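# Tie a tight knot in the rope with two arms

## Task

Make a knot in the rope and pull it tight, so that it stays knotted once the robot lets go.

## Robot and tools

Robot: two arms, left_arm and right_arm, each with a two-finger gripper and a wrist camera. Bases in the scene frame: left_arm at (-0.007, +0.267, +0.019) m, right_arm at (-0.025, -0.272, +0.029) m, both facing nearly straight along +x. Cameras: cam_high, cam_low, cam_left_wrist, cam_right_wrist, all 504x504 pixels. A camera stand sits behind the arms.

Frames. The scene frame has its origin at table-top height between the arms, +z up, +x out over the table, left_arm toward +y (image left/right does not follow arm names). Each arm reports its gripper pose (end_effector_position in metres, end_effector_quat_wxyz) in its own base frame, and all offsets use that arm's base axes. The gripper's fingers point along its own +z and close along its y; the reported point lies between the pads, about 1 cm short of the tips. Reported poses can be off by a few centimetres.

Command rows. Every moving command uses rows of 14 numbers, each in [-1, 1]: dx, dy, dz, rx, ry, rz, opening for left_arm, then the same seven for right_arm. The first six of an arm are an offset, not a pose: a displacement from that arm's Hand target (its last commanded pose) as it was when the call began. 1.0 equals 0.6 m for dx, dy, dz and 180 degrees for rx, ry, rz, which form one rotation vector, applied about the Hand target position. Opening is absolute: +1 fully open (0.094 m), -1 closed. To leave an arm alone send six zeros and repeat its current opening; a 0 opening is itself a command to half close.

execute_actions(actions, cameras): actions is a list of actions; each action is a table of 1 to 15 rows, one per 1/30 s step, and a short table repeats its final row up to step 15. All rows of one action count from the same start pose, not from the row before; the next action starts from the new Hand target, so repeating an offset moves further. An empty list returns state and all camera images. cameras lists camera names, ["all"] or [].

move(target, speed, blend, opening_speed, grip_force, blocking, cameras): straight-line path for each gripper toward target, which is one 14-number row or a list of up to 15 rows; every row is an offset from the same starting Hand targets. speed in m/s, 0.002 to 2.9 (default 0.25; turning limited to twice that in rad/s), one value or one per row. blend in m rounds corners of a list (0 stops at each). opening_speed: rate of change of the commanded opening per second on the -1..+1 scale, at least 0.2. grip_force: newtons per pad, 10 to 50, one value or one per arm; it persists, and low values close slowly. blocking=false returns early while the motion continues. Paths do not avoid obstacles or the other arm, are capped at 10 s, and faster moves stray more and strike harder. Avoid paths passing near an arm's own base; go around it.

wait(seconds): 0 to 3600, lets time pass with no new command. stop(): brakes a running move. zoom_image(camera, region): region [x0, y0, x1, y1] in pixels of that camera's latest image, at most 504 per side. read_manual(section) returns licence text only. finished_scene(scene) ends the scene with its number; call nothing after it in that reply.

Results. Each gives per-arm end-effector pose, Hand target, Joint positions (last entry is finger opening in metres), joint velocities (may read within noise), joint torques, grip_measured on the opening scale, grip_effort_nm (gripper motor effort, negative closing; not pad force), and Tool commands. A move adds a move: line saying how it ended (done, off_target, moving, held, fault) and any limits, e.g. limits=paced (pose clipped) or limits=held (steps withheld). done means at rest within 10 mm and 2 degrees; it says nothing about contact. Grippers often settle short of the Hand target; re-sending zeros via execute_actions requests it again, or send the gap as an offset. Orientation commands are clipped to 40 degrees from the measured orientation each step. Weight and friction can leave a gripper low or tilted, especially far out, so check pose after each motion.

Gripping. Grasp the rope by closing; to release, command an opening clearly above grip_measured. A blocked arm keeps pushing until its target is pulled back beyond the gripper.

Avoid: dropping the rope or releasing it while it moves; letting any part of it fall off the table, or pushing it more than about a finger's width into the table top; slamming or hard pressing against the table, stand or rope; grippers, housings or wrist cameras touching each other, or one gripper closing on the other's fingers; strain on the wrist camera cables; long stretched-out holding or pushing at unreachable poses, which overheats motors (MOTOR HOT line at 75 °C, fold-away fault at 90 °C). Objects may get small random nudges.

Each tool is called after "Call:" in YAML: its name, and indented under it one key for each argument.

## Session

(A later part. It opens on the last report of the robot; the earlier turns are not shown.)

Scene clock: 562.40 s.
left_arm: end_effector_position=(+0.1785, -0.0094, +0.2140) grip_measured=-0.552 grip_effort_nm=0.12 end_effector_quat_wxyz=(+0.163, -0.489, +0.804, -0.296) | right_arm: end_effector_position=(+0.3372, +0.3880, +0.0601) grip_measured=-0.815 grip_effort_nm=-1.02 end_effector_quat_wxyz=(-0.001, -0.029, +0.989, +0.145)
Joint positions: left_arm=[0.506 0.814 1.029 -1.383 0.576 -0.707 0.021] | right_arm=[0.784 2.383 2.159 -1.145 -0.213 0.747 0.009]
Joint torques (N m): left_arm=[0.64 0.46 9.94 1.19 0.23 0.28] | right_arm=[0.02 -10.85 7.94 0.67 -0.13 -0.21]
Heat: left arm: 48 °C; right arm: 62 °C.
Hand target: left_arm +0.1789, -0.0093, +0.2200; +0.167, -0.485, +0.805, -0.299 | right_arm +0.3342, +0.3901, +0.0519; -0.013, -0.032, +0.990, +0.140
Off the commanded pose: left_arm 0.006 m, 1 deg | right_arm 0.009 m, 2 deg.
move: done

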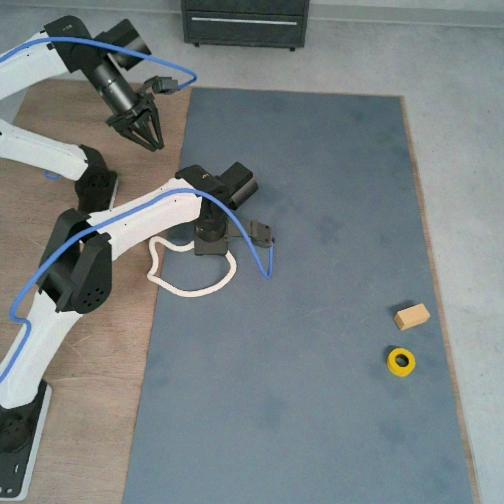

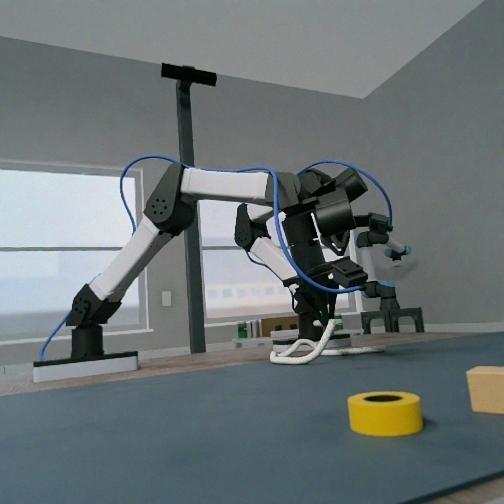

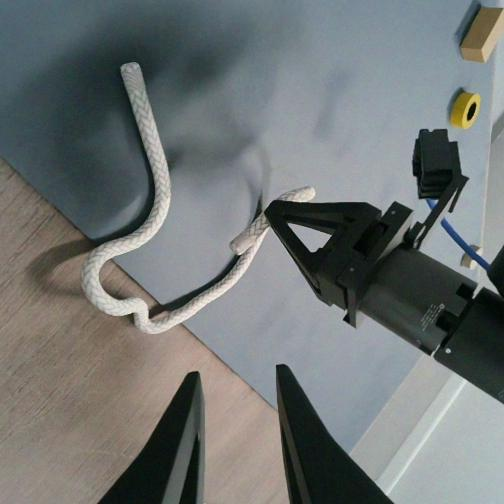

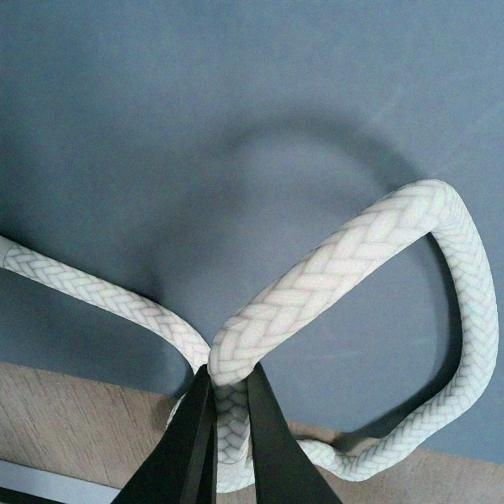

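Call:
move:
  target:
    - [0,0,0,0,0,0,-0.55,-0.038,0.035,0,0,0,-0.13,-0.95]
    - [0,0,0,0,0,0,-0.55,-0.038,0.035,-0.1,0,0,-0.13,-0.95]
  cameras: ["cam_left_wrist","cam_right_wrist"]

Scene clock: 585.33 s.
left_arm: end_effector_position=(+0.1785, -0.0096, +0.2140) grip_measured=-0.552 grip_effort_nm=0.12 end_effector_quat_wxyz=(+0.163, -0.488, +0.804, -0.296) | right_arm: end_effector_position=(+0.3143, +0.4124, +0.0022) grip_measured=-0.815 grip_effort_nm=-1.02 end_effector_quat_wxyz=(+0.017, +0.165, +0.975, +0.149)
Joint positions: left_arm=[0.506 0.814 1.029 -1.383 0.577 -0.706 0.021] | right_arm=[0.88 2.351 1.865 -0.807 -0.119 1.232 0.009]
Joint torques (N m): left_arm=[0.68 0.49 9.95 1.24 0.28 0.22] | right_arm=[0.23 -11.79 5.31 1.11 0.19 -0.03]
Heat: left arm: 52 °C; right arm: 62 °C.
Hand target: left_arm +0.1789, -0.0093, +0.2200; +0.167, -0.485, +0.805, -0.299 | right_arm +0.3114, +0.4112, -0.0081; +0.016, +0.169, +0.976, +0.140
Off the commanded pose: left_arm 0.006 m, 1 deg | right_arm 0.011 m, 1 deg.
move: off_target (right_arm)

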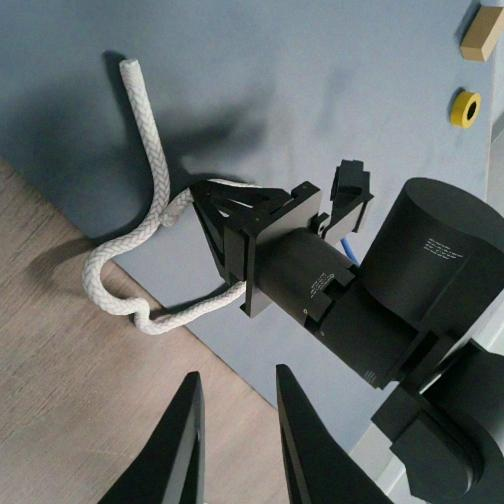

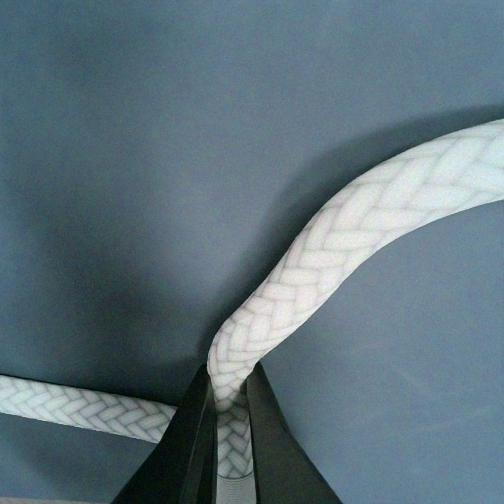

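Call:
move:
  target:
    - [0,0,0,0,0,0,-0.55,0.01,0,0.06,0,0,0,-0.95]
    - [0,0,0,0,0,0,-0.55,-0.01,0.035,0.06,0,0,-0.21,-0.95]
    - [0,0,0,0,0,0,-0.55,-0.01,0.035,0.005,0,0,-0.21,-0.95]
  cameras: ["cam_left_wrist","cam_right_wrist"]

Scene clock: 594.47 s.
left_arm: end_effector_position=(+0.1785, -0.0096, +0.2140) grip_measured=-0.552 grip_effort_nm=0.12 end_effector_quat_wxyz=(+0.163, -0.488, +0.804, -0.296) | right_arm: end_effector_position=(+0.3078, +0.4346, +0.0106) grip_measured=-0.815 grip_effort_nm=-1.02 end_effector_quat_wxyz=(+0.058, +0.472, +0.868, +0.142)
Joint positions: left_arm=[0.506 0.814 1.029 -1.383 0.577 -0.706 0.021] | right_arm=[0.984 2.389 1.962 -0.85 0.089 1.966 0.009]
Joint torques (N m): left_arm=[0.68 0.46 9.95 1.23 0.28 0.22] | right_arm=[-0.05 -10.97 5.75 1 0.32 -0.02]
Heat: left arm: 53 °C; right arm: 60 °C.
Hand target: left_arm +0.1789, -0.0093, +0.2200; +0.167, -0.485, +0.805, -0.299 | right_arm +0.3055, +0.4322, -0.0051; +0.060, +0.476, +0.868, +0.127
Off the commanded pose: left_arm 0.006 m, 1 deg | right_arm 0.016 m, 2 deg.
move: off_target (right_arm)

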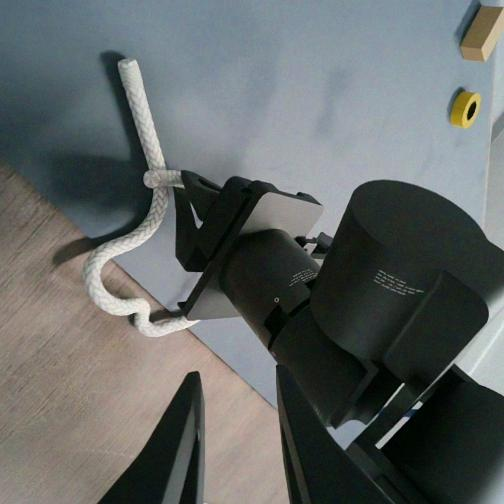

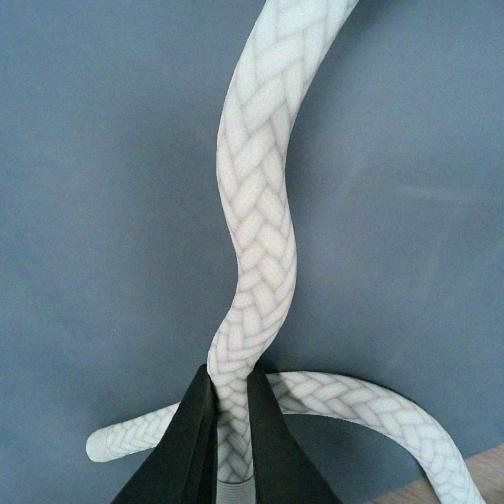

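Call:
move:
  target:
    - [0,0,0,0,0,0,-0.55,0,0,-0.01,0,0,0,-0.5]
    - [0,0,0,0,0,0,-0.55,0.028,-0.062,-0.01,0,0,0,-0.5]
    - [0,0,0,0,0,0,-0.55,0.028,-0.062,-0.015,0,0,0,-0.95]
    - [0,0,0,0,0,0,-0.55,0.02,-0.045,0.04,0,0,0,-0.95]
    - [0,0,0,0,0,0,-0.55,-0.014,0.005,0.04,0,0,0,-0.95]
    - [0,0,0,0,0,0,-0.55,-0.014,0.005,0.0,0,0,0,-0.95]
  cameras: ["cam_left_wrist","cam_right_wrist"]

Scene clock: 606.73 s.
left_arm: end_effector_position=(+0.1785, -0.0096, +0.2140) grip_measured=-0.552 grip_effort_nm=0.12 end_effector_quat_wxyz=(+0.163, -0.488, +0.804, -0.296) | right_arm: end_effector_position=(+0.2957, +0.4413, +0.0114) grip_measured=-0.807 grip_effort_nm=-1.02 end_effector_quat_wxyz=(+0.056, +0.468, +0.870, +0.144)
Joint positions: left_arm=[0.506 0.814 1.029 -1.383 0.577 -0.706 0.021] | right_arm=[1.01 2.38 1.948 -0.843 0.092 1.983 0.009]
Joint torques (N m): left_arm=[0.66 0.47 9.95 1.24 0.29 0.22] | right_arm=[-0.83 -10.92 5.63 0.99 0.34 -0.02]
Heat: left arm: 53 °C; right arm: 60 °C.
Hand target: left_arm +0.1789, -0.0093, +0.2200; +0.167, -0.485, +0.805, -0.299 | right_arm +0.2969, +0.4353, -0.0051; +0.060, +0.476, +0.868, +0.127
Off the commanded pose: left_arm 0.006 m, 1 deg | right_arm 0.018 m, 2 deg.
move: off_target (right_arm); target 3's new opening was sent with right_arm's hand 0.029 m and 4 deg from that target

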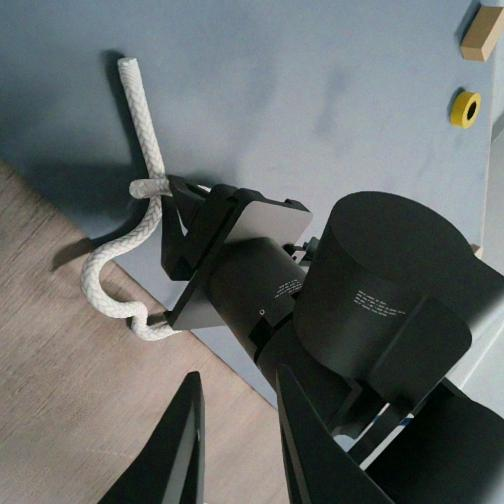

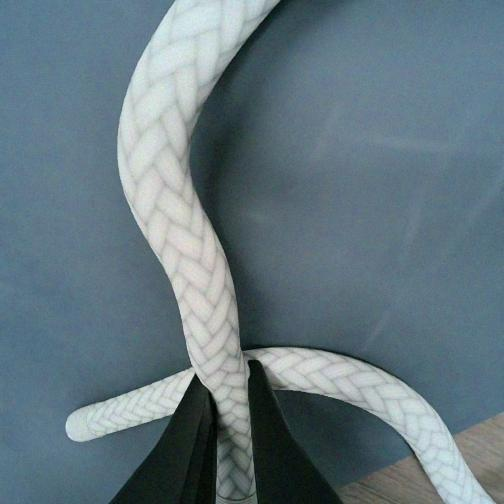

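Call:
move:
  target:
    - [0,0,0,0,0,0,-0.55,0,0,0.0,0,0,0,-0.4]
    - [0,0,0,0,0,0,-0.55,0,0,0.06,0,0,0,-0.4]
    - [0,0,0,0,0,0,-0.55,0.07,-0.055,0.05,0,0,0,-0.4]
    - [0,0,0,0,0,0,-0.55,0.07,-0.055,-0.03,0,0,0,-0.4]
    - [0,0,0,0,0,0,-0.55,0.07,-0.055,-0.03,0,0,0,-0.95]
  blend: [0,0.01,0.01,0,0]
  cameras: ["cam_left_wrist","cam_right_wrist"]

Scene clock: 614.73 s.
left_arm: end_effector_position=(+0.1785, -0.0096, +0.2140) grip_measured=-0.552 grip_effort_nm=0.12 end_effector_quat_wxyz=(+0.163, -0.488, +0.804, -0.296) | right_arm: end_effector_position=(+0.3481, +0.4074, -0.0005) grip_measured=-0.786 grip_effort_nm=-1.02 end_effector_quat_wxyz=(+0.067, +0.478, +0.862, +0.154)
Joint positions: left_arm=[0.506 0.814 1.029 -1.383 0.577 -0.706 0.021] | right_arm=[0.889 2.382 1.895 -0.756 0.078 1.889 0.01]
Joint torques (N m): left_arm=[0.66 0.49 9.96 1.23 0.28 0.23] | right_arm=[0.2 -10.48 5.08 0.96 0.14 -0.17]
Heat: left arm: 54 °C; right arm: 59 °C.
Hand target: left_arm +0.1789, -0.0093, +0.2200; +0.167, -0.485, +0.805, -0.299 | right_arm +0.3390, +0.4023, -0.0229; +0.060, +0.476, +0.868, +0.127
Off the commanded pose: left_arm 0.006 m, 1 deg | right_arm 0.025 m, 3 deg.
move: off_target (right_arm); target 5's new opening was sent with right_arm's hand 0.027 m and 3 deg from that target

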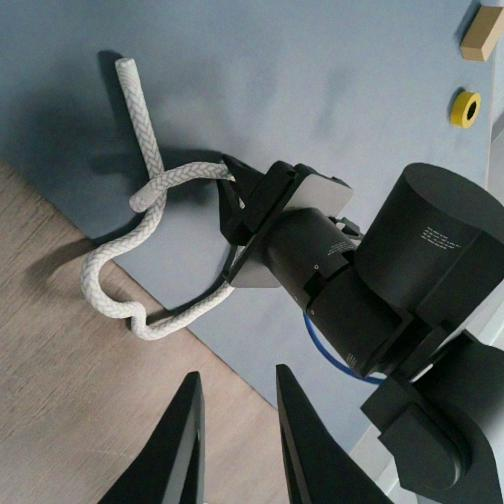

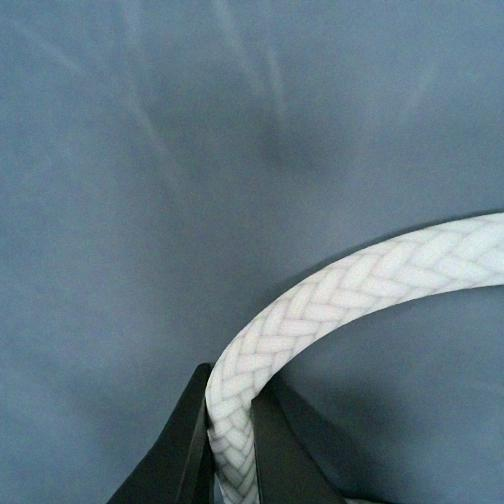

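Call:
move:
  target:
    - [0,0,0,0,0,0,-0.55,0,0,0.085,0,0,0,-0.95]
    - [0,0,0,0,0,0,-0.55,-0.0715,0.055,0.085,0,0,0,-0.95]
    - [0,0,0,0,0,0,-0.55,-0.0715,0.055,0.03,0,0,0,-0.95]
  cameras: ["cam_left_wrist","cam_right_wrist"]

Scene clock: 620.60 s.
left_arm: end_effector_position=(+0.1785, -0.0096, +0.2140) grip_measured=-0.552 grip_effort_nm=0.12 end_effector_quat_wxyz=(+0.163, -0.488, +0.804, -0.296) | right_arm: end_effector_position=(+0.2953, +0.4415, +0.0114) grip_measured=-0.786 grip_effort_nm=-1.02 end_effector_quat_wxyz=(+0.056, +0.468, +0.870, +0.143)
Joint positions: left_arm=[0.506 0.814 1.029 -1.383 0.577 -0.706 0.021] | right_arm=[1.012 2.382 1.952 -0.847 0.093 1.985 0.01]
Joint torques (N m): left_arm=[0.68 0.49 9.95 1.24 0.28 0.22] | right_arm=[-0.79 -11.22 5.11 1.02 0.33 -0.02]
Heat: left arm: 54 °C; right arm: 60 °C.
Hand target: left_arm +0.1789, -0.0093, +0.2200; +0.167, -0.485, +0.805, -0.299 | right_arm +0.2961, +0.4353, -0.0049; +0.060, +0.476, +0.868, +0.127
Off the commanded pose: left_arm 0.006 m, 1 deg | right_arm 0.017 m, 2 deg.
move: off_target (right_arm)

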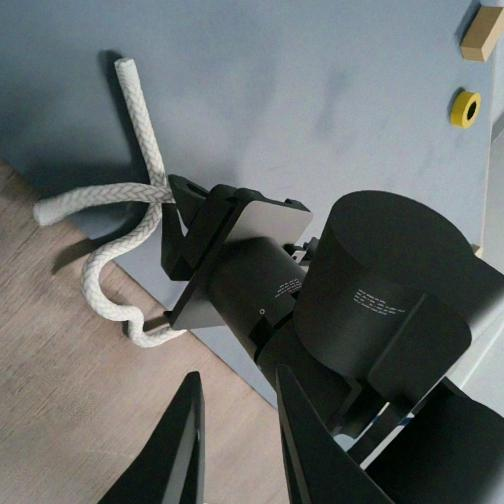

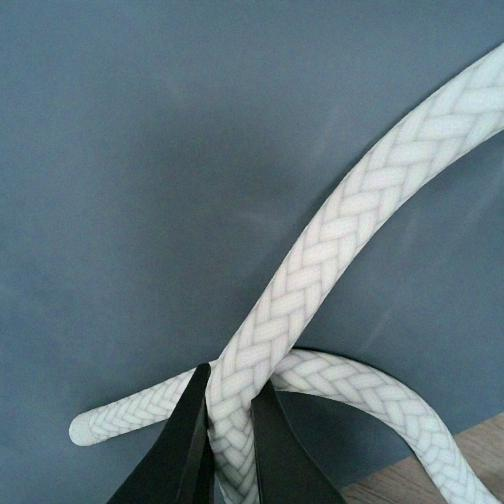

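Call:
move:
  target:
    - [0,0,0,0,0,0,-0.55,0.03,-0.02,0.03,0,0,0,-0.95]
    - [0,0,0,0,0,0,-0.55,0.058,-0.045,0.03,0,0,0,-0.95]
    - [0,0,0,0,0,0,-0.55,0.058,-0.045,-0.01,0,0,0,-0.95]
    - [-0.021,-0.12,-0.15,0.055,0.097,-0.06,-0.4,0.058,-0.045,-0.01,0,0,0,-0.95]
    - [-0.021,-0.166,-0.267,0.055,0.097,-0.06,-0.4,0.058,-0.045,-0.01,0,0,0,-0.95]
  blend: [0.005,0,0,0.03,0]
  cameras: ["cam_left_wrist","cam_right_wrist","cam_high"]

Scene clock: 636.87 s.
left_arm: end_effector_position=(+0.1506, -0.1016, +0.0673) grip_measured=-0.402 grip_effort_nm=0.12 end_effector_quat_wxyz=(+0.031, -0.419, +0.894, -0.155) | right_arm: end_effector_position=(+0.3360, +0.4097, +0.0020) grip_measured=-0.786 grip_effort_nm=-1.02 end_effector_quat_wxyz=(+0.064, +0.479, +0.864, +0.140)
Joint positions: left_arm=[-0.455 0.918 0.6 -0.969 0.144 -1.352 0.028] | right_arm=[0.911 2.382 1.914 -0.806 0.083 1.91 0.01]
Joint torques (N m): left_arm=[0.59 -1.62 8.91 0.97 -0.03 0.19] | right_arm=[-0.01 -11.74 5.24 1.02 0.15 -0.18]
Heat: left arm: 54 °C; right arm: 61 °C.
Hand target: left_arm +0.1499, -0.1004, +0.0692; +0.031, -0.417, +0.895, -0.154 (not the last commanded pose) | right_arm +0.3309, +0.4080, -0.0107; +0.060, +0.476, +0.868, +0.127
Off the commanded pose: left_arm 0.019 m, 4 deg | right_arm 0.014 m, 2 deg.
move: held (left_arm; a check stopped the path), off_target (right_arm; braked when a check withheld steps of left_arm); path passed 4 of 5 targets; blend cut to 0 m at target 4; limits=held
pose unreachable (left arm): on one or more control steps of this call, first in action 0 (counted from 0), this arm could not follow its commanded pose, so it was not sent that pose on those steps. It may still have moved: this result reports where it is.
cause: moving toward the commanded pose would bring a part of the arm too close to another arm (this arm's wrist (the part past joint 4) and the right arm's wrist (the part past joint 4), at the place that arm is still heading or pushing toward).
Images, in order (width x height): cam_high 504x504, cam_left_wrist 504x504, cam_right_wrist 504x504.

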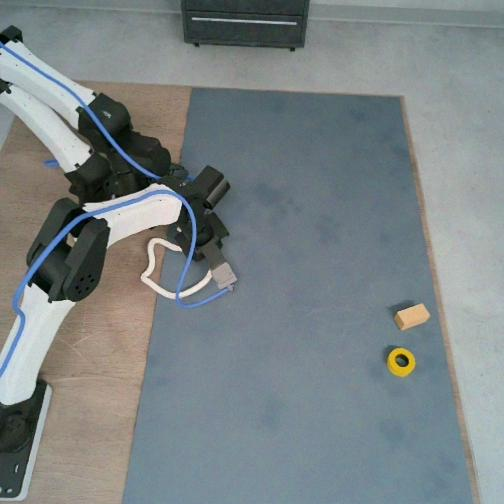

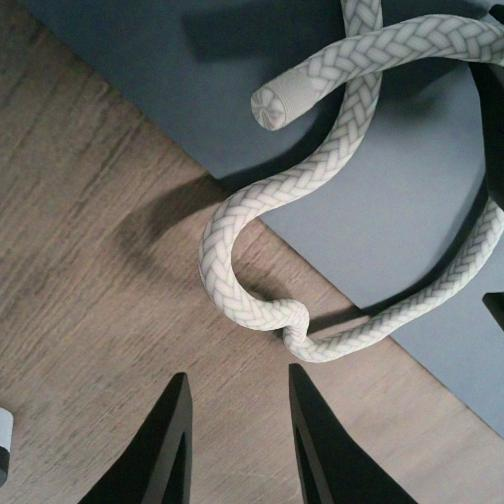

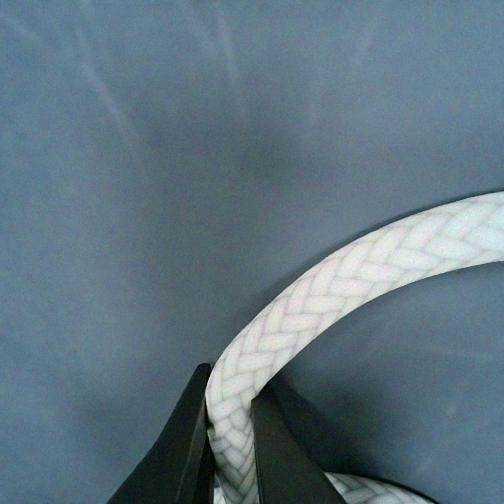

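Call:
move:
  target: [0,0,0,0,0,0,-0.4,0.005,0,0.01,0.076,-0.117,0,-0.95]
  speed: 0.15

Call:
move:
  target: [0.035,0.03,-0.02,0,0,0,-0.4,0,0,0,0,0,0,-0.95]
  cameras: ["cam_left_wrist"]

Scene clock: 646.60 s.
left_arm: end_effector_position=(+0.1494, -0.1010, +0.0669) grip_measured=-0.402 grip_effort_nm=0.12 end_effector_quat_wxyz=(+0.030, -0.419, +0.895, -0.153) | right_arm: end_effector_position=(+0.3371, +0.4100, +0.0026) grip_measured=-0.786 grip_effort_nm=-1.02 end_effector_quat_wxyz=(+0.161, +0.451, +0.817, +0.320)
Joint positions: left_arm=[-0.455 0.918 0.6 -0.975 0.144 -1.351 0.028] | right_arm=[0.96 2.157 1.304 -0.017 0.237 1.881 0.01]
Joint torques (N m): left_arm=[0.61 -1.59 8.9 0.97 -0.02 0.19] | right_arm=[-0.09 -10.7 4.98 1.92 0.27 -0.23]
Heat: left arm: 52 °C; right arm: 62 °C.
Hand target: left_arm +0.1498, -0.1004, +0.0692; +0.031, -0.417, +0.895, -0.154 | right_arm +0.3337, +0.4080, -0.0048; +0.161, +0.448, +0.821, +0.314
Off the commanded pose: left_arm 0.002 m, 0 deg | right_arm 0.008 m, 1 deg.
move: done

Scene clock: 647.77 s.
left_arm: end_effector_position=(+0.1705, -0.0817, +0.0594) grip_measured=-0.402 grip_effort_nm=0.12 end_effector_quat_wxyz=(+0.034, -0.420, +0.894, -0.152) | right_arm: end_effector_position=(+0.3372, +0.4102, +0.0027) grip_measured=-0.786 grip_effort_nm=-1.01 end_effector_quat_wxyz=(+0.161, +0.451, +0.817, +0.321)
Joint positions: left_arm=[-0.279 0.99 0.6 -0.926 0.183 -1.181 0.028] | right_arm=[0.96 2.157 1.304 -0.016 0.237 1.881 0.01]
Joint torques (N m): left_arm=[0.59 -1.03 7.62 1.14 0.05 0.19] | right_arm=[-0.06 -10.69 5 1.91 0.27 -0.23]
Heat: left arm: 51 °C; right arm: 61 °C.
Hand target: left_arm +0.1709, -0.0824, +0.0572; +0.031, -0.417, +0.895, -0.154 | right_arm +0.3338, +0.4080, -0.0048; +0.161, +0.448, +0.821, +0.314
Off the commanded pose: left_arm 0.002 m, 1 deg | right_arm 0.009 m, 1 deg.
move: done

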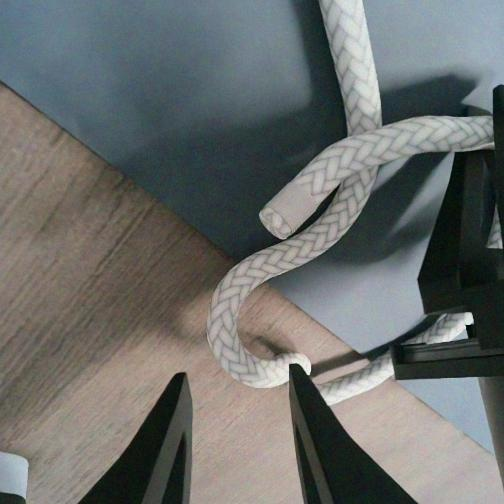

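Call:
move:
  target:
    - [-0.027,-0.0555,-0.03,0,0,0,-0.4,0,0,0,0,0,0,-0.95]
    - [-0.027,-0.0555,-0.102,0,0,0,-0.4,0,0,0,0,0,0,-0.95]
    - [-0.027,-0.0555,-0.102,0,0,0,-0.95,0,0,0,0,0,0,-0.95]
    - [-0.03,-0.04,0.0,0,0,0,-0.95,0,0,0,0,0,0,-0.95]
    - [-0.02,0.03,0.02,0,0,-0.1,-0.95,0,0,0,0,0,0,-0.95]
    - [0.048,0.085,0.0,0,0,-0.26,-0.95,0,0,0,0,0,0,-0.95]
  blend: [0.01,0,0,0.02,0.03,0]
  cameras: ["cam_left_wrist","cam_low","cam_right_wrist"]

Scene clock: 663.97 s.
left_arm: end_effector_position=(+0.1654, -0.0888, +0.0535) grip_measured=-0.402 grip_effort_nm=0.12 end_effector_quat_wxyz=(+0.028, -0.415, +0.896, -0.152) | right_arm: end_effector_position=(+0.3372, +0.4102, +0.0027) grip_measured=-0.786 grip_effort_nm=-1.02 end_effector_quat_wxyz=(+0.161, +0.451, +0.817, +0.321)
Joint positions: left_arm=[-0.324 0.99 0.577 -0.904 0.182 -1.216 0.028] | right_arm=[0.96 2.157 1.304 -0.016 0.237 1.881 0.01]
Joint torques (N m): left_arm=[0.53 -1.65 9.44 0.94 -0.03 0.21] | right_arm=[-0.08 -10.7 5.01 1.92 0.27 -0.23]
Heat: left arm: 49 °C; right arm: 60 °C.
Hand target: left_arm +0.1684, -0.0883, +0.0573; +0.033, -0.412, +0.897, -0.154 (not the last commanded pose) | right_arm +0.3338, +0.4080, -0.0048; +0.161, +0.449, +0.821, +0.314
Tool commands: left_gripper/opening=-0.4 right_gripper/opening=-0.95
Off the commanded pose: left_arm 0.067 m, 47 deg | right_arm 0.009 m, 1 deg.
move: held (left_arm; a check stopped the path); path passed 0 of 6 targets; target 3's new opening was not sent; limits=held
pose unreachable (left arm): on one or more control steps of this call, first in action 0 (counted from 0), this arm could not follow its commanded pose, so it was not sent that pose on those steps. It may still have moved: this result reports where it is.
cause: moving toward the commanded pose would bring a part of the arm too close to another arm (this arm's wrist (the part past joint 4) and the right arm's wrist (the part past joint 4), where that arm would come to rest).
Images, in order (width x height): cam_low 504x504, cam_left_wrist 504x504, cam_right_wrist 504x504.

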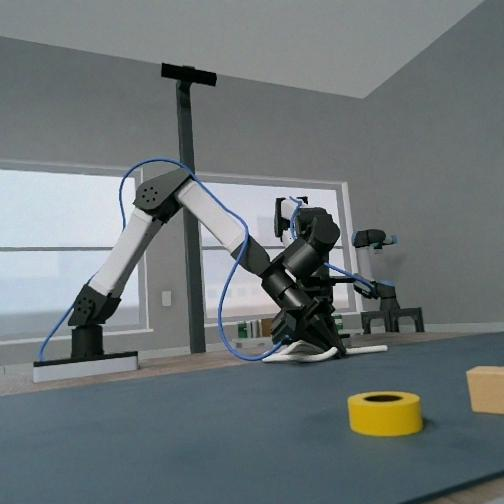

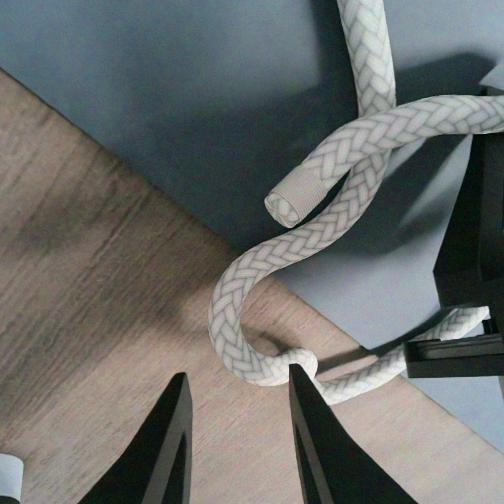

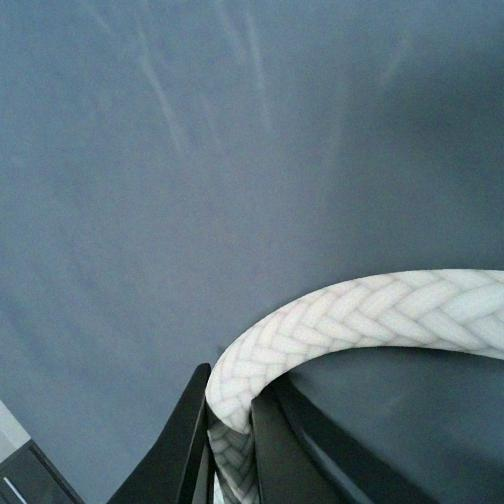

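Call:
move:
  target:
    - [0,0,0,0,0,0,-0.4,0,0,0,0,0,0,-0.4]
    - [0,0,0,0,0,0,-0.4,0,-0.0,0.12,0,0,0,-0.4]
    - [0,0,0,0,0,0,-0.4,0,-0.33,0.25,0,0,0.25,-0.4]
  blend: [0,0.03,0]
  cameras: ["cam_high"]

Call:
move:
  target:
    - [-0.023,-0.046,-0.03,0,0,0,-0.4,0,0,0,0,0,0,-0.4]
    - [-0.023,-0.046,-0.102,0,0,0,-0.4,0,0,0,0,0,0,-0.4]
    - [-0.023,-0.046,-0.102,0,0,0,-0.95,0,0,0,0,0,0,-0.4]
    - [-0.026,-0.03,0.0,0,0,0,-0.95,0,0,0,0,0,0,-0.4]
    - [-0.016,0.04,0.02,0,0,-0.1,-0.95,0,0,0,0,0,0,-0.4]
    - [0.052,0.095,0.0,0,0,-0.26,-0.95,0,0,0,0,0,0,-0.4]
  blend: [0.01,0,0,0.02,0.03,0]
  cameras: ["cam_left_wrist","cam_low","cam_high"]

Scene clock: 670.27 s.
left_arm: end_effector_position=(+0.1654, -0.0888, +0.0535) grip_measured=-0.402 grip_effort_nm=0.12 end_effector_quat_wxyz=(+0.028, -0.415, +0.897, -0.152) | right_arm: end_effector_position=(+0.3393, +0.4112, +0.0081) grip_measured=-0.403 grip_effort_nm=0.17 end_effector_quat_wxyz=(+0.165, +0.451, +0.814, +0.327)
Joint positions: left_arm=[-0.324 0.99 0.577 -0.904 0.182 -1.214 0.028] | right_arm=[0.96 2.149 1.304 -0.009 0.244 1.879 0.028]
Joint torques (N m): left_arm=[0.54 -1.69 9.46 0.97 -0.03 0.22] | right_arm=[-0.4 -11.07 5.91 1.96 0.25 -0.19]
Heat: left arm: 49 °C; right arm: 60 °C.
Hand target: left_arm +0.1684, -0.0883, +0.0573; +0.033, -0.412, +0.898, -0.154 | right_arm +0.3399, +0.4120, +0.0071; +0.165, +0.451, +0.813, +0.329 (not the last commanded pose)
Off the commanded pose: left_arm 0.005 m, 1 deg | right_arm 0.244 m, 46 deg.
move: held (right_arm; a check stopped the path); path passed 1 of 3 targets; limits=held
pose unreachable (right arm): on one or more control steps of this call, first in action 0 (counted from 0), this arm could not follow its commanded pose, so it was not sent that pose on those steps. It may still have moved: this result reports where it is.
cause: moving toward the commanded pose would bring a part of the arm too close to another arm (this arm's wrist (the part past joint 4) and the left arm's wrist (the part past joint 4), 24 mm apart when this arm was first held).

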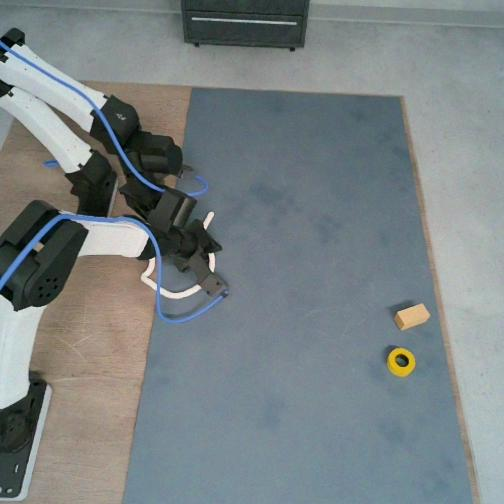

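Scene clock: 670.97 s.
left_arm: end_effector_position=(+0.1649, -0.0904, +0.0535) grip_measured=-0.402 grip_effort_nm=0.12 end_effector_quat_wxyz=(+0.028, -0.414, +0.897, -0.152) | right_arm: end_effector_position=(+0.3394, +0.4113, +0.0082) grip_measured=-0.403 grip_effort_nm=0.17 end_effector_quat_wxyz=(+0.165, +0.451, +0.814, +0.328)
Joint positions: left_arm=[-0.337 0.99 0.577 -0.902 0.178 -1.225 0.028] | right_arm=[0.96 2.149 1.304 -0.007 0.244 1.879 0.028]
Joint torques (N m): left_arm=[0.66 -1.66 8.2 0.98 -0.02 0.17] | right_arm=[-0.42 -11.02 5.93 1.98 0.25 -0.19]
Heat: left arm: 49 °C; right arm: 60 °C.
Hand target: left_arm +0.1650, -0.0895, +0.0534; +0.028, -0.414, +0.897, -0.152 (not the last commanded pose) | right_arm +0.3399, +0.4120, +0.0071; +0.165, +0.451, +0.813, +0.329
Tool commands: left_gripper/opening=-0.4 right_gripper/opening=-0.4
Off the commanded pose: left_arm 0.069 m, 47 deg | right_arm 0.001 m, 0 deg.
move: held (left_arm; a check stopped the path); path passed 0 of 6 targets; target 3's new opening was not sent; limits=held
pose unreachable (left arm): on one or more control steps of this call, first in action 0 (counted from 0), this arm could not follow its commanded pose, so it was not sent that pose on those steps. It may still have moved: this result reports where it is.
cause: moving toward the commanded pose would bring a part of the arm too close to another arm (this arm's wrist (the part past joint 4) and the right arm's wrist (the part past joint 4), 22 mm apart when this arm was first held).
Images, in order (width x height): cam_high 504x504, cam_low 504x504, cam_left_wrist 504x504.

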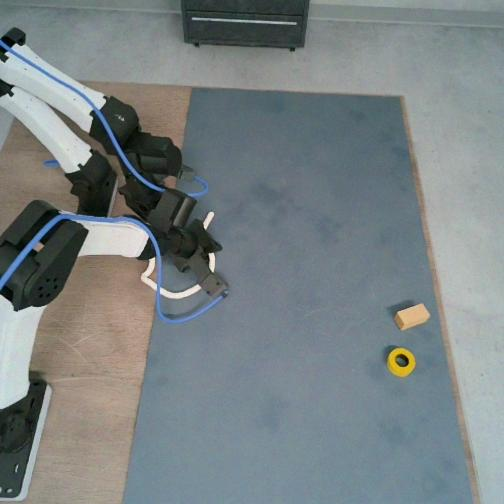

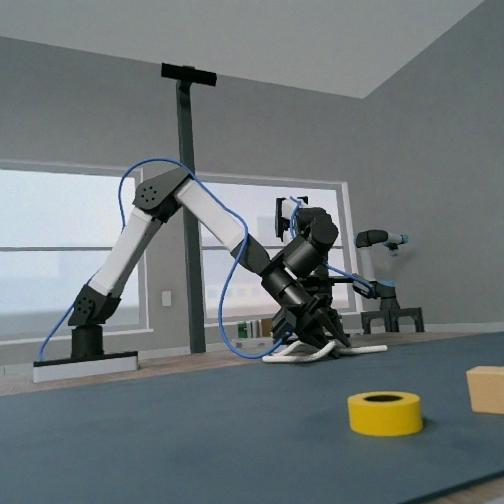

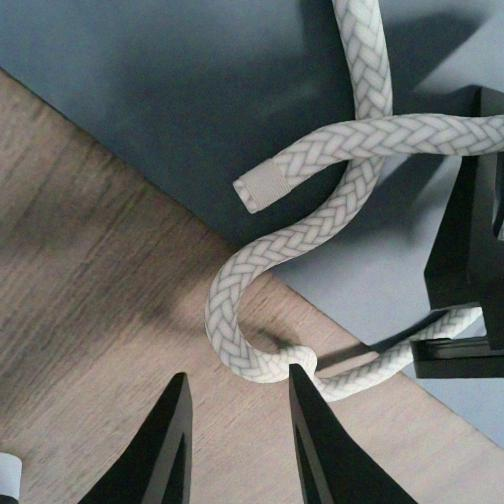

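Call:
move:
  target: [-0.02,0.15,0.08,0,0,0,-0.4,0,0,0,0,0,0,-0.4]

Call:
move:
  target:
    - [0,0,0,0,0,0,-0.4,0.02,-0.02,0.12,0,0,0,-0.4]
    - [0,0,0,0,0,0,-0.4,0,-0.4,0.25,0,0,0.25,-0.4]
  blend: [0.02,0]

Call:
move:
  target: [0.02,-0.14,-0.07,0,0,0,-0.4,0,0,0,0,0,0,-0.4]
  cameras: ["cam_left_wrist","cam_high"]

Scene clock: 677.40 s.
left_arm: end_effector_position=(+0.1500, -0.0001, +0.0958) grip_measured=-0.402 grip_effort_nm=0.12 end_effector_quat_wxyz=(+0.025, -0.416, +0.897, -0.147) | right_arm: end_effector_position=(+0.3395, +0.4114, +0.0084) grip_measured=-0.403 grip_effort_nm=0.17 end_effector_quat_wxyz=(+0.165, +0.451, +0.814, +0.328)
Joint positions: left_arm=[0.337 0.967 0.746 -1.27 0.289 -0.544 0.028] | right_arm=[0.96 2.149 1.304 -0.007 0.244 1.879 0.028]
Joint torques (N m): left_arm=[0.64 -0.69 10.18 0.57 0.13 0.2] | right_arm=[-0.42 -11.03 5.94 1.97 0.25 -0.19]
Heat: left arm: 49 °C; right arm: 58 °C.
Hand target: left_arm +0.1531, +0.0005, +0.1015; +0.028, -0.414, +0.897, -0.152 | right_arm +0.3399, +0.4120, +0.0071; +0.165, +0.451, +0.813, +0.329
Off the commanded pose: left_arm 0.006 m, 1 deg | right_arm 0.001 m, 0 deg.
move: done

Scene clock: 680.67 s.
left_arm: end_effector_position=(+0.1500, -0.0002, +0.0957) grip_measured=-0.402 grip_effort_nm=0.12 end_effector_quat_wxyz=(+0.024, -0.416, +0.897, -0.148) | right_arm: end_effector_position=(+0.3373, +0.1722, +0.1566) grip_measured=-0.403 grip_effort_nm=0.17 end_effector_quat_wxyz=(+0.033, +0.105, +0.925, +0.364)
Joint positions: left_arm=[0.337 0.967 0.746 -1.27 0.29 -0.543 0.028] | right_arm=[0.177 1.658 1.328 -0.908 -0.684 0.522 0.028]
Joint torques (N m): left_arm=[0.66 -0.69 10.18 0.56 0.15 0.19] | right_arm=[-1.01 -6.05 8.1 0.99 -0.49 -0.27]
Heat: left arm: 49 °C; right arm: 58 °C.
Hand target: left_arm +0.1531, +0.0005, +0.1015; +0.028, -0.414, +0.897, -0.152 | right_arm +0.3399, +0.1720, +0.1571; +0.027, +0.105, +0.924, +0.367
Off the commanded pose: left_arm 0.007 m, 1 deg | right_arm 0.003 m, 1 deg.
move: done

Scene clock: 682.37 s.
left_arm: end_effector_position=(+0.1675, -0.0846, +0.0652) grip_measured=-0.402 grip_effort_nm=0.12 end_effector_quat_wxyz=(+0.032, -0.410, +0.897, -0.160) | right_arm: end_effector_position=(+0.3372, +0.1722, +0.1566) grip_measured=-0.403 grip_effort_nm=0.17 end_effector_quat_wxyz=(+0.033, +0.104, +0.925, +0.364)
Joint positions: left_arm=[-0.282 0.969 0.611 -0.95 0.2 -1.167 0.028] | right_arm=[0.177 1.658 1.329 -0.91 -0.684 0.521 0.028]
Joint torques (N m): left_arm=[-0.79 -0.92 6.82 1.12 -0.11 0] | right_arm=[-1.03 -6.01 8.09 0.98 -0.49 -0.27]
Heat: left arm: 49 °C; right arm: 57 °C.
Hand target: left_arm +0.1651, -0.0836, +0.0595; +0.028, -0.414, +0.897, -0.152 | right_arm +0.3399, +0.1720, +0.1571; +0.027, +0.105, +0.924, +0.367
Off the commanded pose: left_arm 0.006 m, 1 deg | right_arm 0.003 m, 1 deg.
move: done
Images, in order (width x height): cam_high 504x504, cam_left_wrist 504x504.

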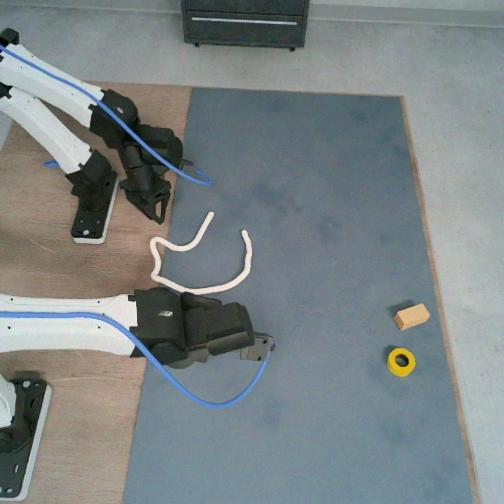

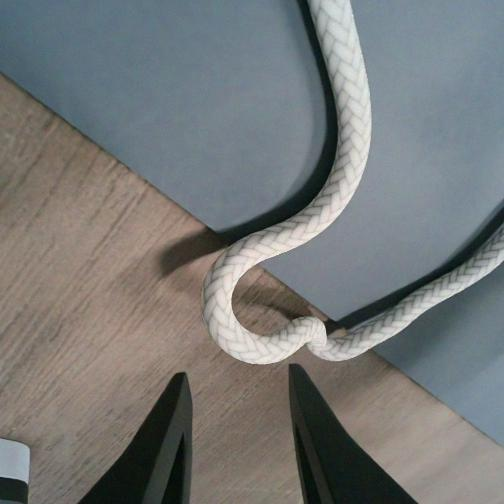

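Call:
move:
  target:
    - [-0.05,0.25,0.12,0,0,0,-0.4,0.05,0.1,0,-0.15,-0.16,0.28,-0.3]
    - [-0.05,0.3,0.15,0,0,0,-0.4,0.133,0.352,-0.16,-0.306,-0.32,0.557,-0.3]
  blend: [0.04,0]
  cameras: ["cam_right_wrist","cam_left_wrist"]

Scene clock: 702.93 s.
left_arm: end_effector_position=(+0.1337, +0.0934, +0.1455) grip_measured=-0.402 grip_effort_nm=0.12 end_effector_quat_wxyz=(+0.025, -0.415, +0.897, -0.152) | right_arm: end_effector_position=(+0.4176, +0.3807, +0.0695) grip_measured=-0.303 grip_effort_nm=0.17 end_effector_quat_wxyz=(-0.174, +0.758, -0.614, +0.132)
Joint positions: left_arm=[0.922 1.217 1.071 -1.526 0.292 0.069 0.028] | right_arm=[0.81 2.443 2.253 -1.004 0.231 -1.014 0.033]
Joint torques (N m): left_arm=[0.62 -2.11 9.66 0.16 0.14 0.2] | right_arm=[-0.24 -11.43 8.21 1.27 0.21 -0.22]
Heat: left arm: 48 °C; right arm: 54 °C.
Hand target: left_arm +0.1351, +0.0965, +0.1495; +0.028, -0.414, +0.897, -0.152 | right_arm +0.4198, +0.3831, +0.0611; -0.168, +0.763, -0.610, +0.135
Off the commanded pose: left_arm 0.005 m, 0 deg | right_arm 0.009 m, 1 deg.
move: done
Images, in order (width x height): cam_left_wrist 504x504, cam_right_wrist 504x504.

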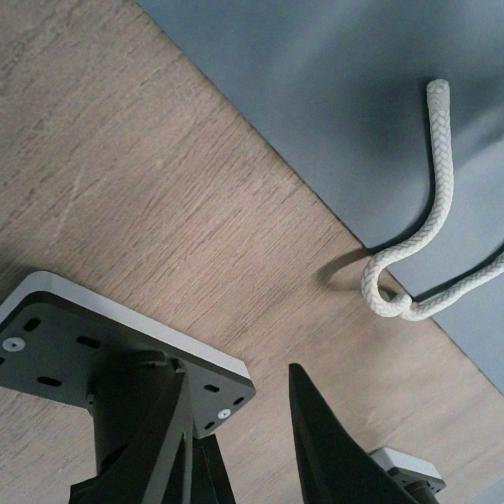

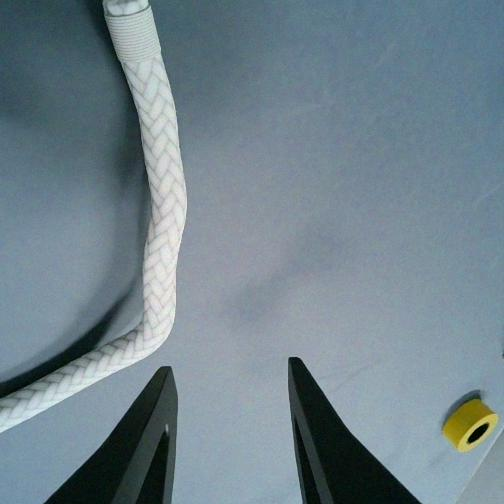

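Call:
move:
  target:
    - [0,0,0,0,0,0,-0.4,0.007,0.0105,-0.05,0,0,0,-0.3]
    - [0,0,0,0,0,0,-0.4,0.007,0.0105,-0.135,0,0,0,-0.3]
    - [0,0,0,0,0,0,-0.4,0.007,0.0105,-0.135,0,0,0,-0.95]
    - [0,0,0,0,0,0,-0.4,0.0,0.01,-0.01,0,0,0.0,-0.95]
    - [0,0,0,0,0,0,-0.4,-0.12,0.073,-0.02,0,0,0.29,-0.95]
  blend: [0.01,0,0,0.02,0]
  cameras: ["cam_right_wrist","cam_left_wrist"]

Scene clock: 717.90 s.
left_arm: end_effector_position=(+0.1337, +0.0934, +0.1455) grip_measured=-0.402 grip_effort_nm=0.11 end_effector_quat_wxyz=(+0.025, -0.415, +0.897, -0.152) | right_arm: end_effector_position=(+0.3548, +0.4206, +0.0348) grip_measured=-0.802 grip_effort_nm=-1.01 end_effector_quat_wxyz=(-0.192, +0.950, -0.240, +0.056)
Joint positions: left_arm=[0.922 1.217 1.071 -1.527 0.292 0.069 0.028] | right_arm=[0.846 2.35 1.959 -0.784 -0.076 -1.786 0.009]
Joint torques (N m): left_arm=[0.64 -2.1 9.66 0.16 0.14 0.2] | right_arm=[0.08 -16.01 5.78 1.27 -0.55 -0.56]
Heat: left arm: 48 °C; right arm: 57 °C.
Hand target: left_arm +0.1351, +0.0964, +0.1495; +0.028, -0.414, +0.897, -0.152 | right_arm +0.3479, +0.4269, +0.0491; -0.210, +0.953, -0.212, +0.048
Off the commanded pose: left_arm 0.005 m, 0 deg | right_arm 0.017 m, 4 deg.
move: off_target (right_arm); target 3's new opening was sent with right_arm's hand 0.027 m and 2 deg from that target
Images, in order (width x height): cam_left_wrist 504x504, cam_right_wrist 504x504.

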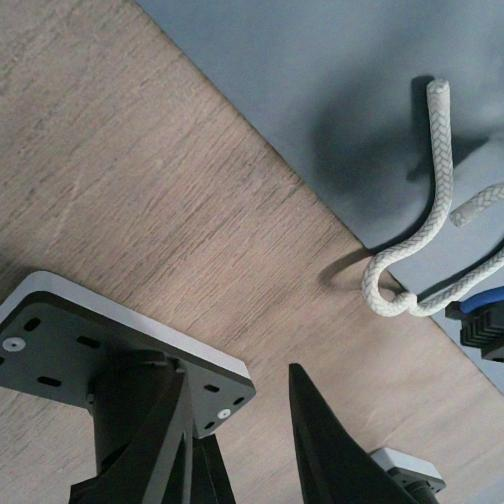

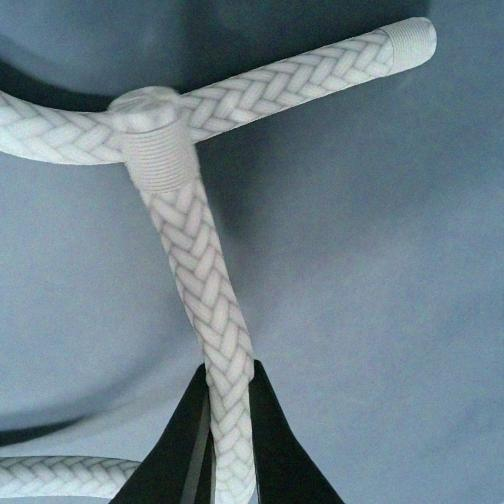

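Call:
move:
  target:
    - [0,0,0,0,0,0,-0.4,-0.073,0.045,0.01,0,0,0,-0.95]
    - [0,0,0,0,0,0,-0.4,-0.073,0.045,-0.085,0,0,0,-0.95]
    - [0,0,0,0,0,0,-0.4,-0.073,0.045,-0.085,0,0,0,0.0]
    - [0,0,0,0,0,0,-0.4,-0.073,0.045,0.1,0,0,0,0.0]
  speed: 0.15
  cameras: ["cam_right_wrist","cam_left_wrist"]

Scene clock: 726.20 s.
left_arm: end_effector_position=(+0.1337, +0.0934, +0.1455) grip_measured=-0.402 grip_effort_nm=0.12 end_effector_quat_wxyz=(+0.025, -0.415, +0.897, -0.152) | right_arm: end_effector_position=(+0.3040, +0.4540, +0.1012) grip_measured=-0.003 grip_effort_nm=0.17 end_effector_quat_wxyz=(-0.206, +0.952, -0.221, +0.050)
Joint positions: left_arm=[0.922 1.217 1.071 -1.527 0.292 0.069 0.028] | right_arm=[0.962 2.282 2.096 -0.96 -0.059 -1.712 0.047]
Joint torques (N m): left_arm=[0.66 -2.11 9.63 0.16 0.15 0.2] | right_arm=[-0.79 -13.3 8.23 1.08 -0.22 -0.32]
Heat: left arm: 48 °C; right arm: 59 °C.
Hand target: left_arm +0.1351, +0.0964, +0.1495; +0.028, -0.414, +0.897, -0.152 | right_arm +0.3039, +0.4540, +0.1089; -0.210, +0.953, -0.212, +0.048
Off the commanded pose: left_arm 0.005 m, 0 deg | right_arm 0.008 m, 1 deg.
move: done; target 3's new opening was sent with right_arm's hand 0.016 m and 2 deg from that target
Images, in order (width x height): cam_left_wrist 504x504, cam_right_wrist 504x504.

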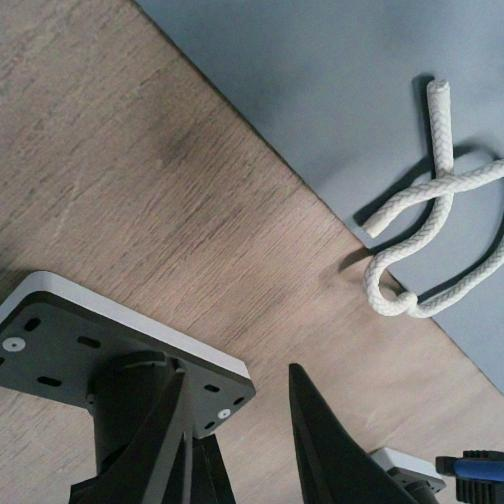

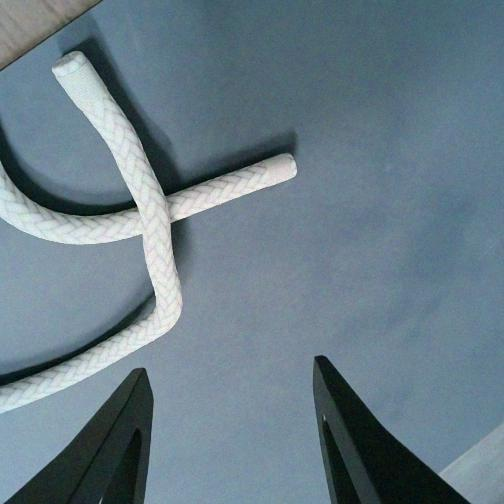

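Call:
move:
  target: [0,0,0,0,0,0,-0.4,0.06,-0.5,0.1,0,0,-0.2,0.0]

Call:
move:
  target:
    - [0.01,-0.15,0,0,0,0,-0.4,0,0,0,0,0,0,0.0]
    - [0.045,-0.3,-0.14,0,0,0,-0.4,0,0,0,0,0,0,0.0]
  blend: [0.03,0]
  cameras: ["cam_high","cam_left_wrist"]

Scene clock: 732.97 s.
left_arm: end_effector_position=(+0.1337, +0.0934, +0.1455) grip_measured=-0.402 grip_effort_nm=0.12 end_effector_quat_wxyz=(+0.025, -0.415, +0.897, -0.152) | right_arm: end_effector_position=(+0.3481, +0.1559, +0.1688) grip_measured=-0.003 grip_effort_nm=0.17 end_effector_quat_wxyz=(-0.186, +0.834, -0.505, +0.120)
Joint positions: left_arm=[0.922 1.217 1.071 -1.527 0.292 0.069 0.028] | right_arm=[0.414 1.58 1.4 -0.944 -0.016 -1.634 0.047]
Joint torques (N m): left_arm=[0.65 -2.11 9.63 0.16 0.14 0.2] | right_arm=[-1.05 -8.69 5.59 1.16 -0.33 -0.38]
Heat: left arm: 48 °C; right arm: 60 °C.
Hand target: left_arm +0.1351, +0.0964, +0.1495; +0.028, -0.414, +0.897, -0.152 | right_arm +0.3399, +0.1540, +0.1690; -0.185, +0.841, -0.496, +0.110
Off the commanded pose: left_arm 0.005 m, 0 deg | right_arm 0.008 m, 2 deg.
move: done

Scene clock: 735.27 s.
left_arm: end_effector_position=(+0.1640, -0.0845, +0.0707) grip_measured=-0.402 grip_effort_nm=0.12 end_effector_quat_wxyz=(+0.031, -0.410, +0.897, -0.160) | right_arm: end_effector_position=(+0.3479, +0.1558, +0.1687) grip_measured=-0.003 grip_effort_nm=0.17 end_effector_quat_wxyz=(-0.186, +0.834, -0.505, +0.120)
Joint positions: left_arm=[-0.289 0.951 0.626 -0.984 0.199 -1.173 0.028] | right_arm=[0.414 1.58 1.4 -0.945 -0.016 -1.635 0.047]
Joint torques (N m): left_arm=[-0.77 -0.84 6.98 1.11 -0.11 0.01] | right_arm=[-1.06 -8.65 5.59 1.17 -0.32 -0.38]
Heat: left arm: 48 °C; right arm: 60 °C.
Hand target: left_arm +0.1621, -0.0835, +0.0655; +0.028, -0.414, +0.897, -0.152 | right_arm +0.3399, +0.1540, +0.1690; -0.185, +0.841, -0.496, +0.110
Off the commanded pose: left_arm 0.006 m, 1 deg | right_arm 0.008 m, 2 deg.
move: done

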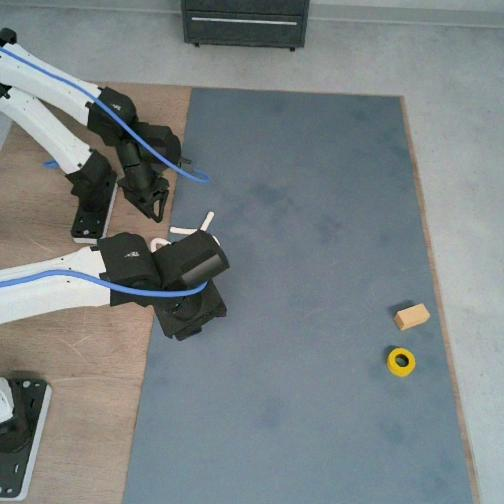

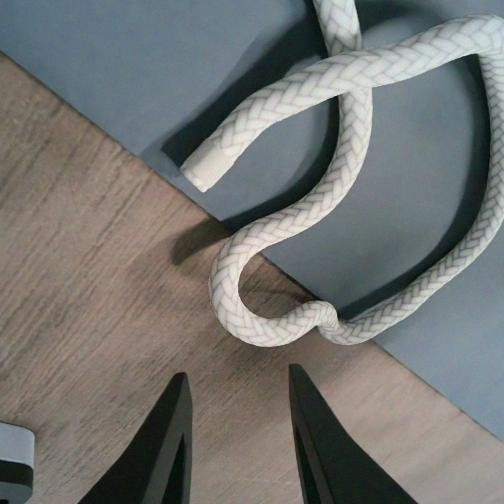

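Call:
move:
  target:
    - [-0.01,-0.0525,-0.03,0,0,0,-0.4,0,0,0,0,0,0,0]
    - [-0.01,-0.0525,-0.117,0,0,0,-0.4,0,0,0,0,0,0,0]
    - [-0.01,-0.0525,-0.117,0,0,0,-0.95,0,0,0,0,0,0,0]
    - [-0.012,-0.03,-0.045,0,0,0,-0.95,0,0,0,0,0,0,0]
    - [-0.012,0.0475,-0.03,0,0,-0.1,-0.95,0,0,0,0,0,0,0]
  blend: [0.01,0,0,0.02,0]
  speed: 0.2
  cameras: ["cam_left_wrist","cam_low","cam_high"]

Scene clock: 762.83 s.
left_arm: end_effector_position=(+0.1509, -0.0544, +0.0420) grip_measured=-0.801 grip_effort_nm=-1.04 end_effector_quat_wxyz=(+0.002, -0.271, +0.951, -0.149) | right_arm: end_effector_position=(+0.3479, +0.1558, +0.1687) grip_measured=-0.003 grip_effort_nm=0.17 end_effector_quat_wxyz=(-0.186, +0.834, -0.505, +0.120)
Joint positions: left_arm=[-0.038 1.027 0.556 -1.001 0.283 -0.607 0.009] | right_arm=[0.414 1.58 1.4 -0.945 -0.016 -1.635 0.047]
Joint torques (N m): left_arm=[0.64 -0.99 10.09 0.62 0.16 0.21] | right_arm=[-1.06 -8.68 5.59 1.17 -0.33 -0.38]
Heat: left arm: 49 °C; right arm: 56 °C.
Hand target: left_arm +0.1549, -0.0550, +0.0475; +0.004, -0.268, +0.951, -0.155 | right_arm +0.3399, +0.1540, +0.1690; -0.185, +0.841, -0.496, +0.110
Off the commanded pose: left_arm 0.007 m, 1 deg | right_arm 0.008 m, 2 deg.
move: done
Images, in order (width x height): cam_high 504x504, cam_low 504x504, cam_left_wrist 504x504.

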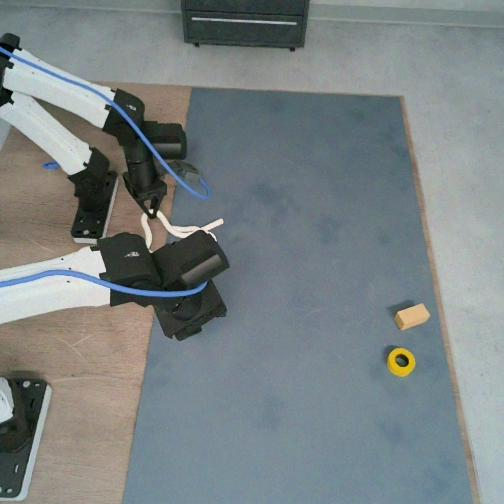

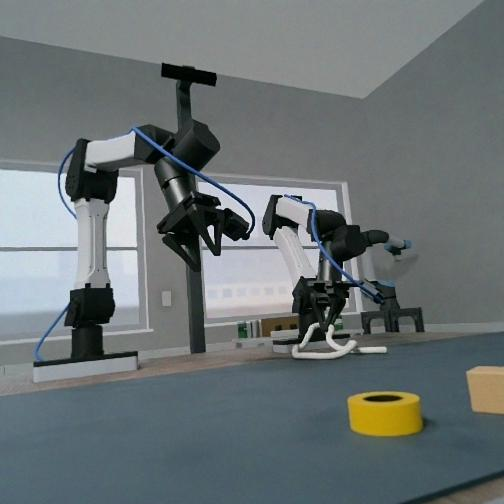

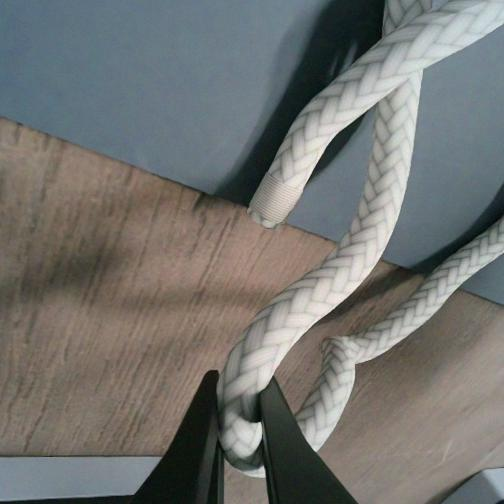

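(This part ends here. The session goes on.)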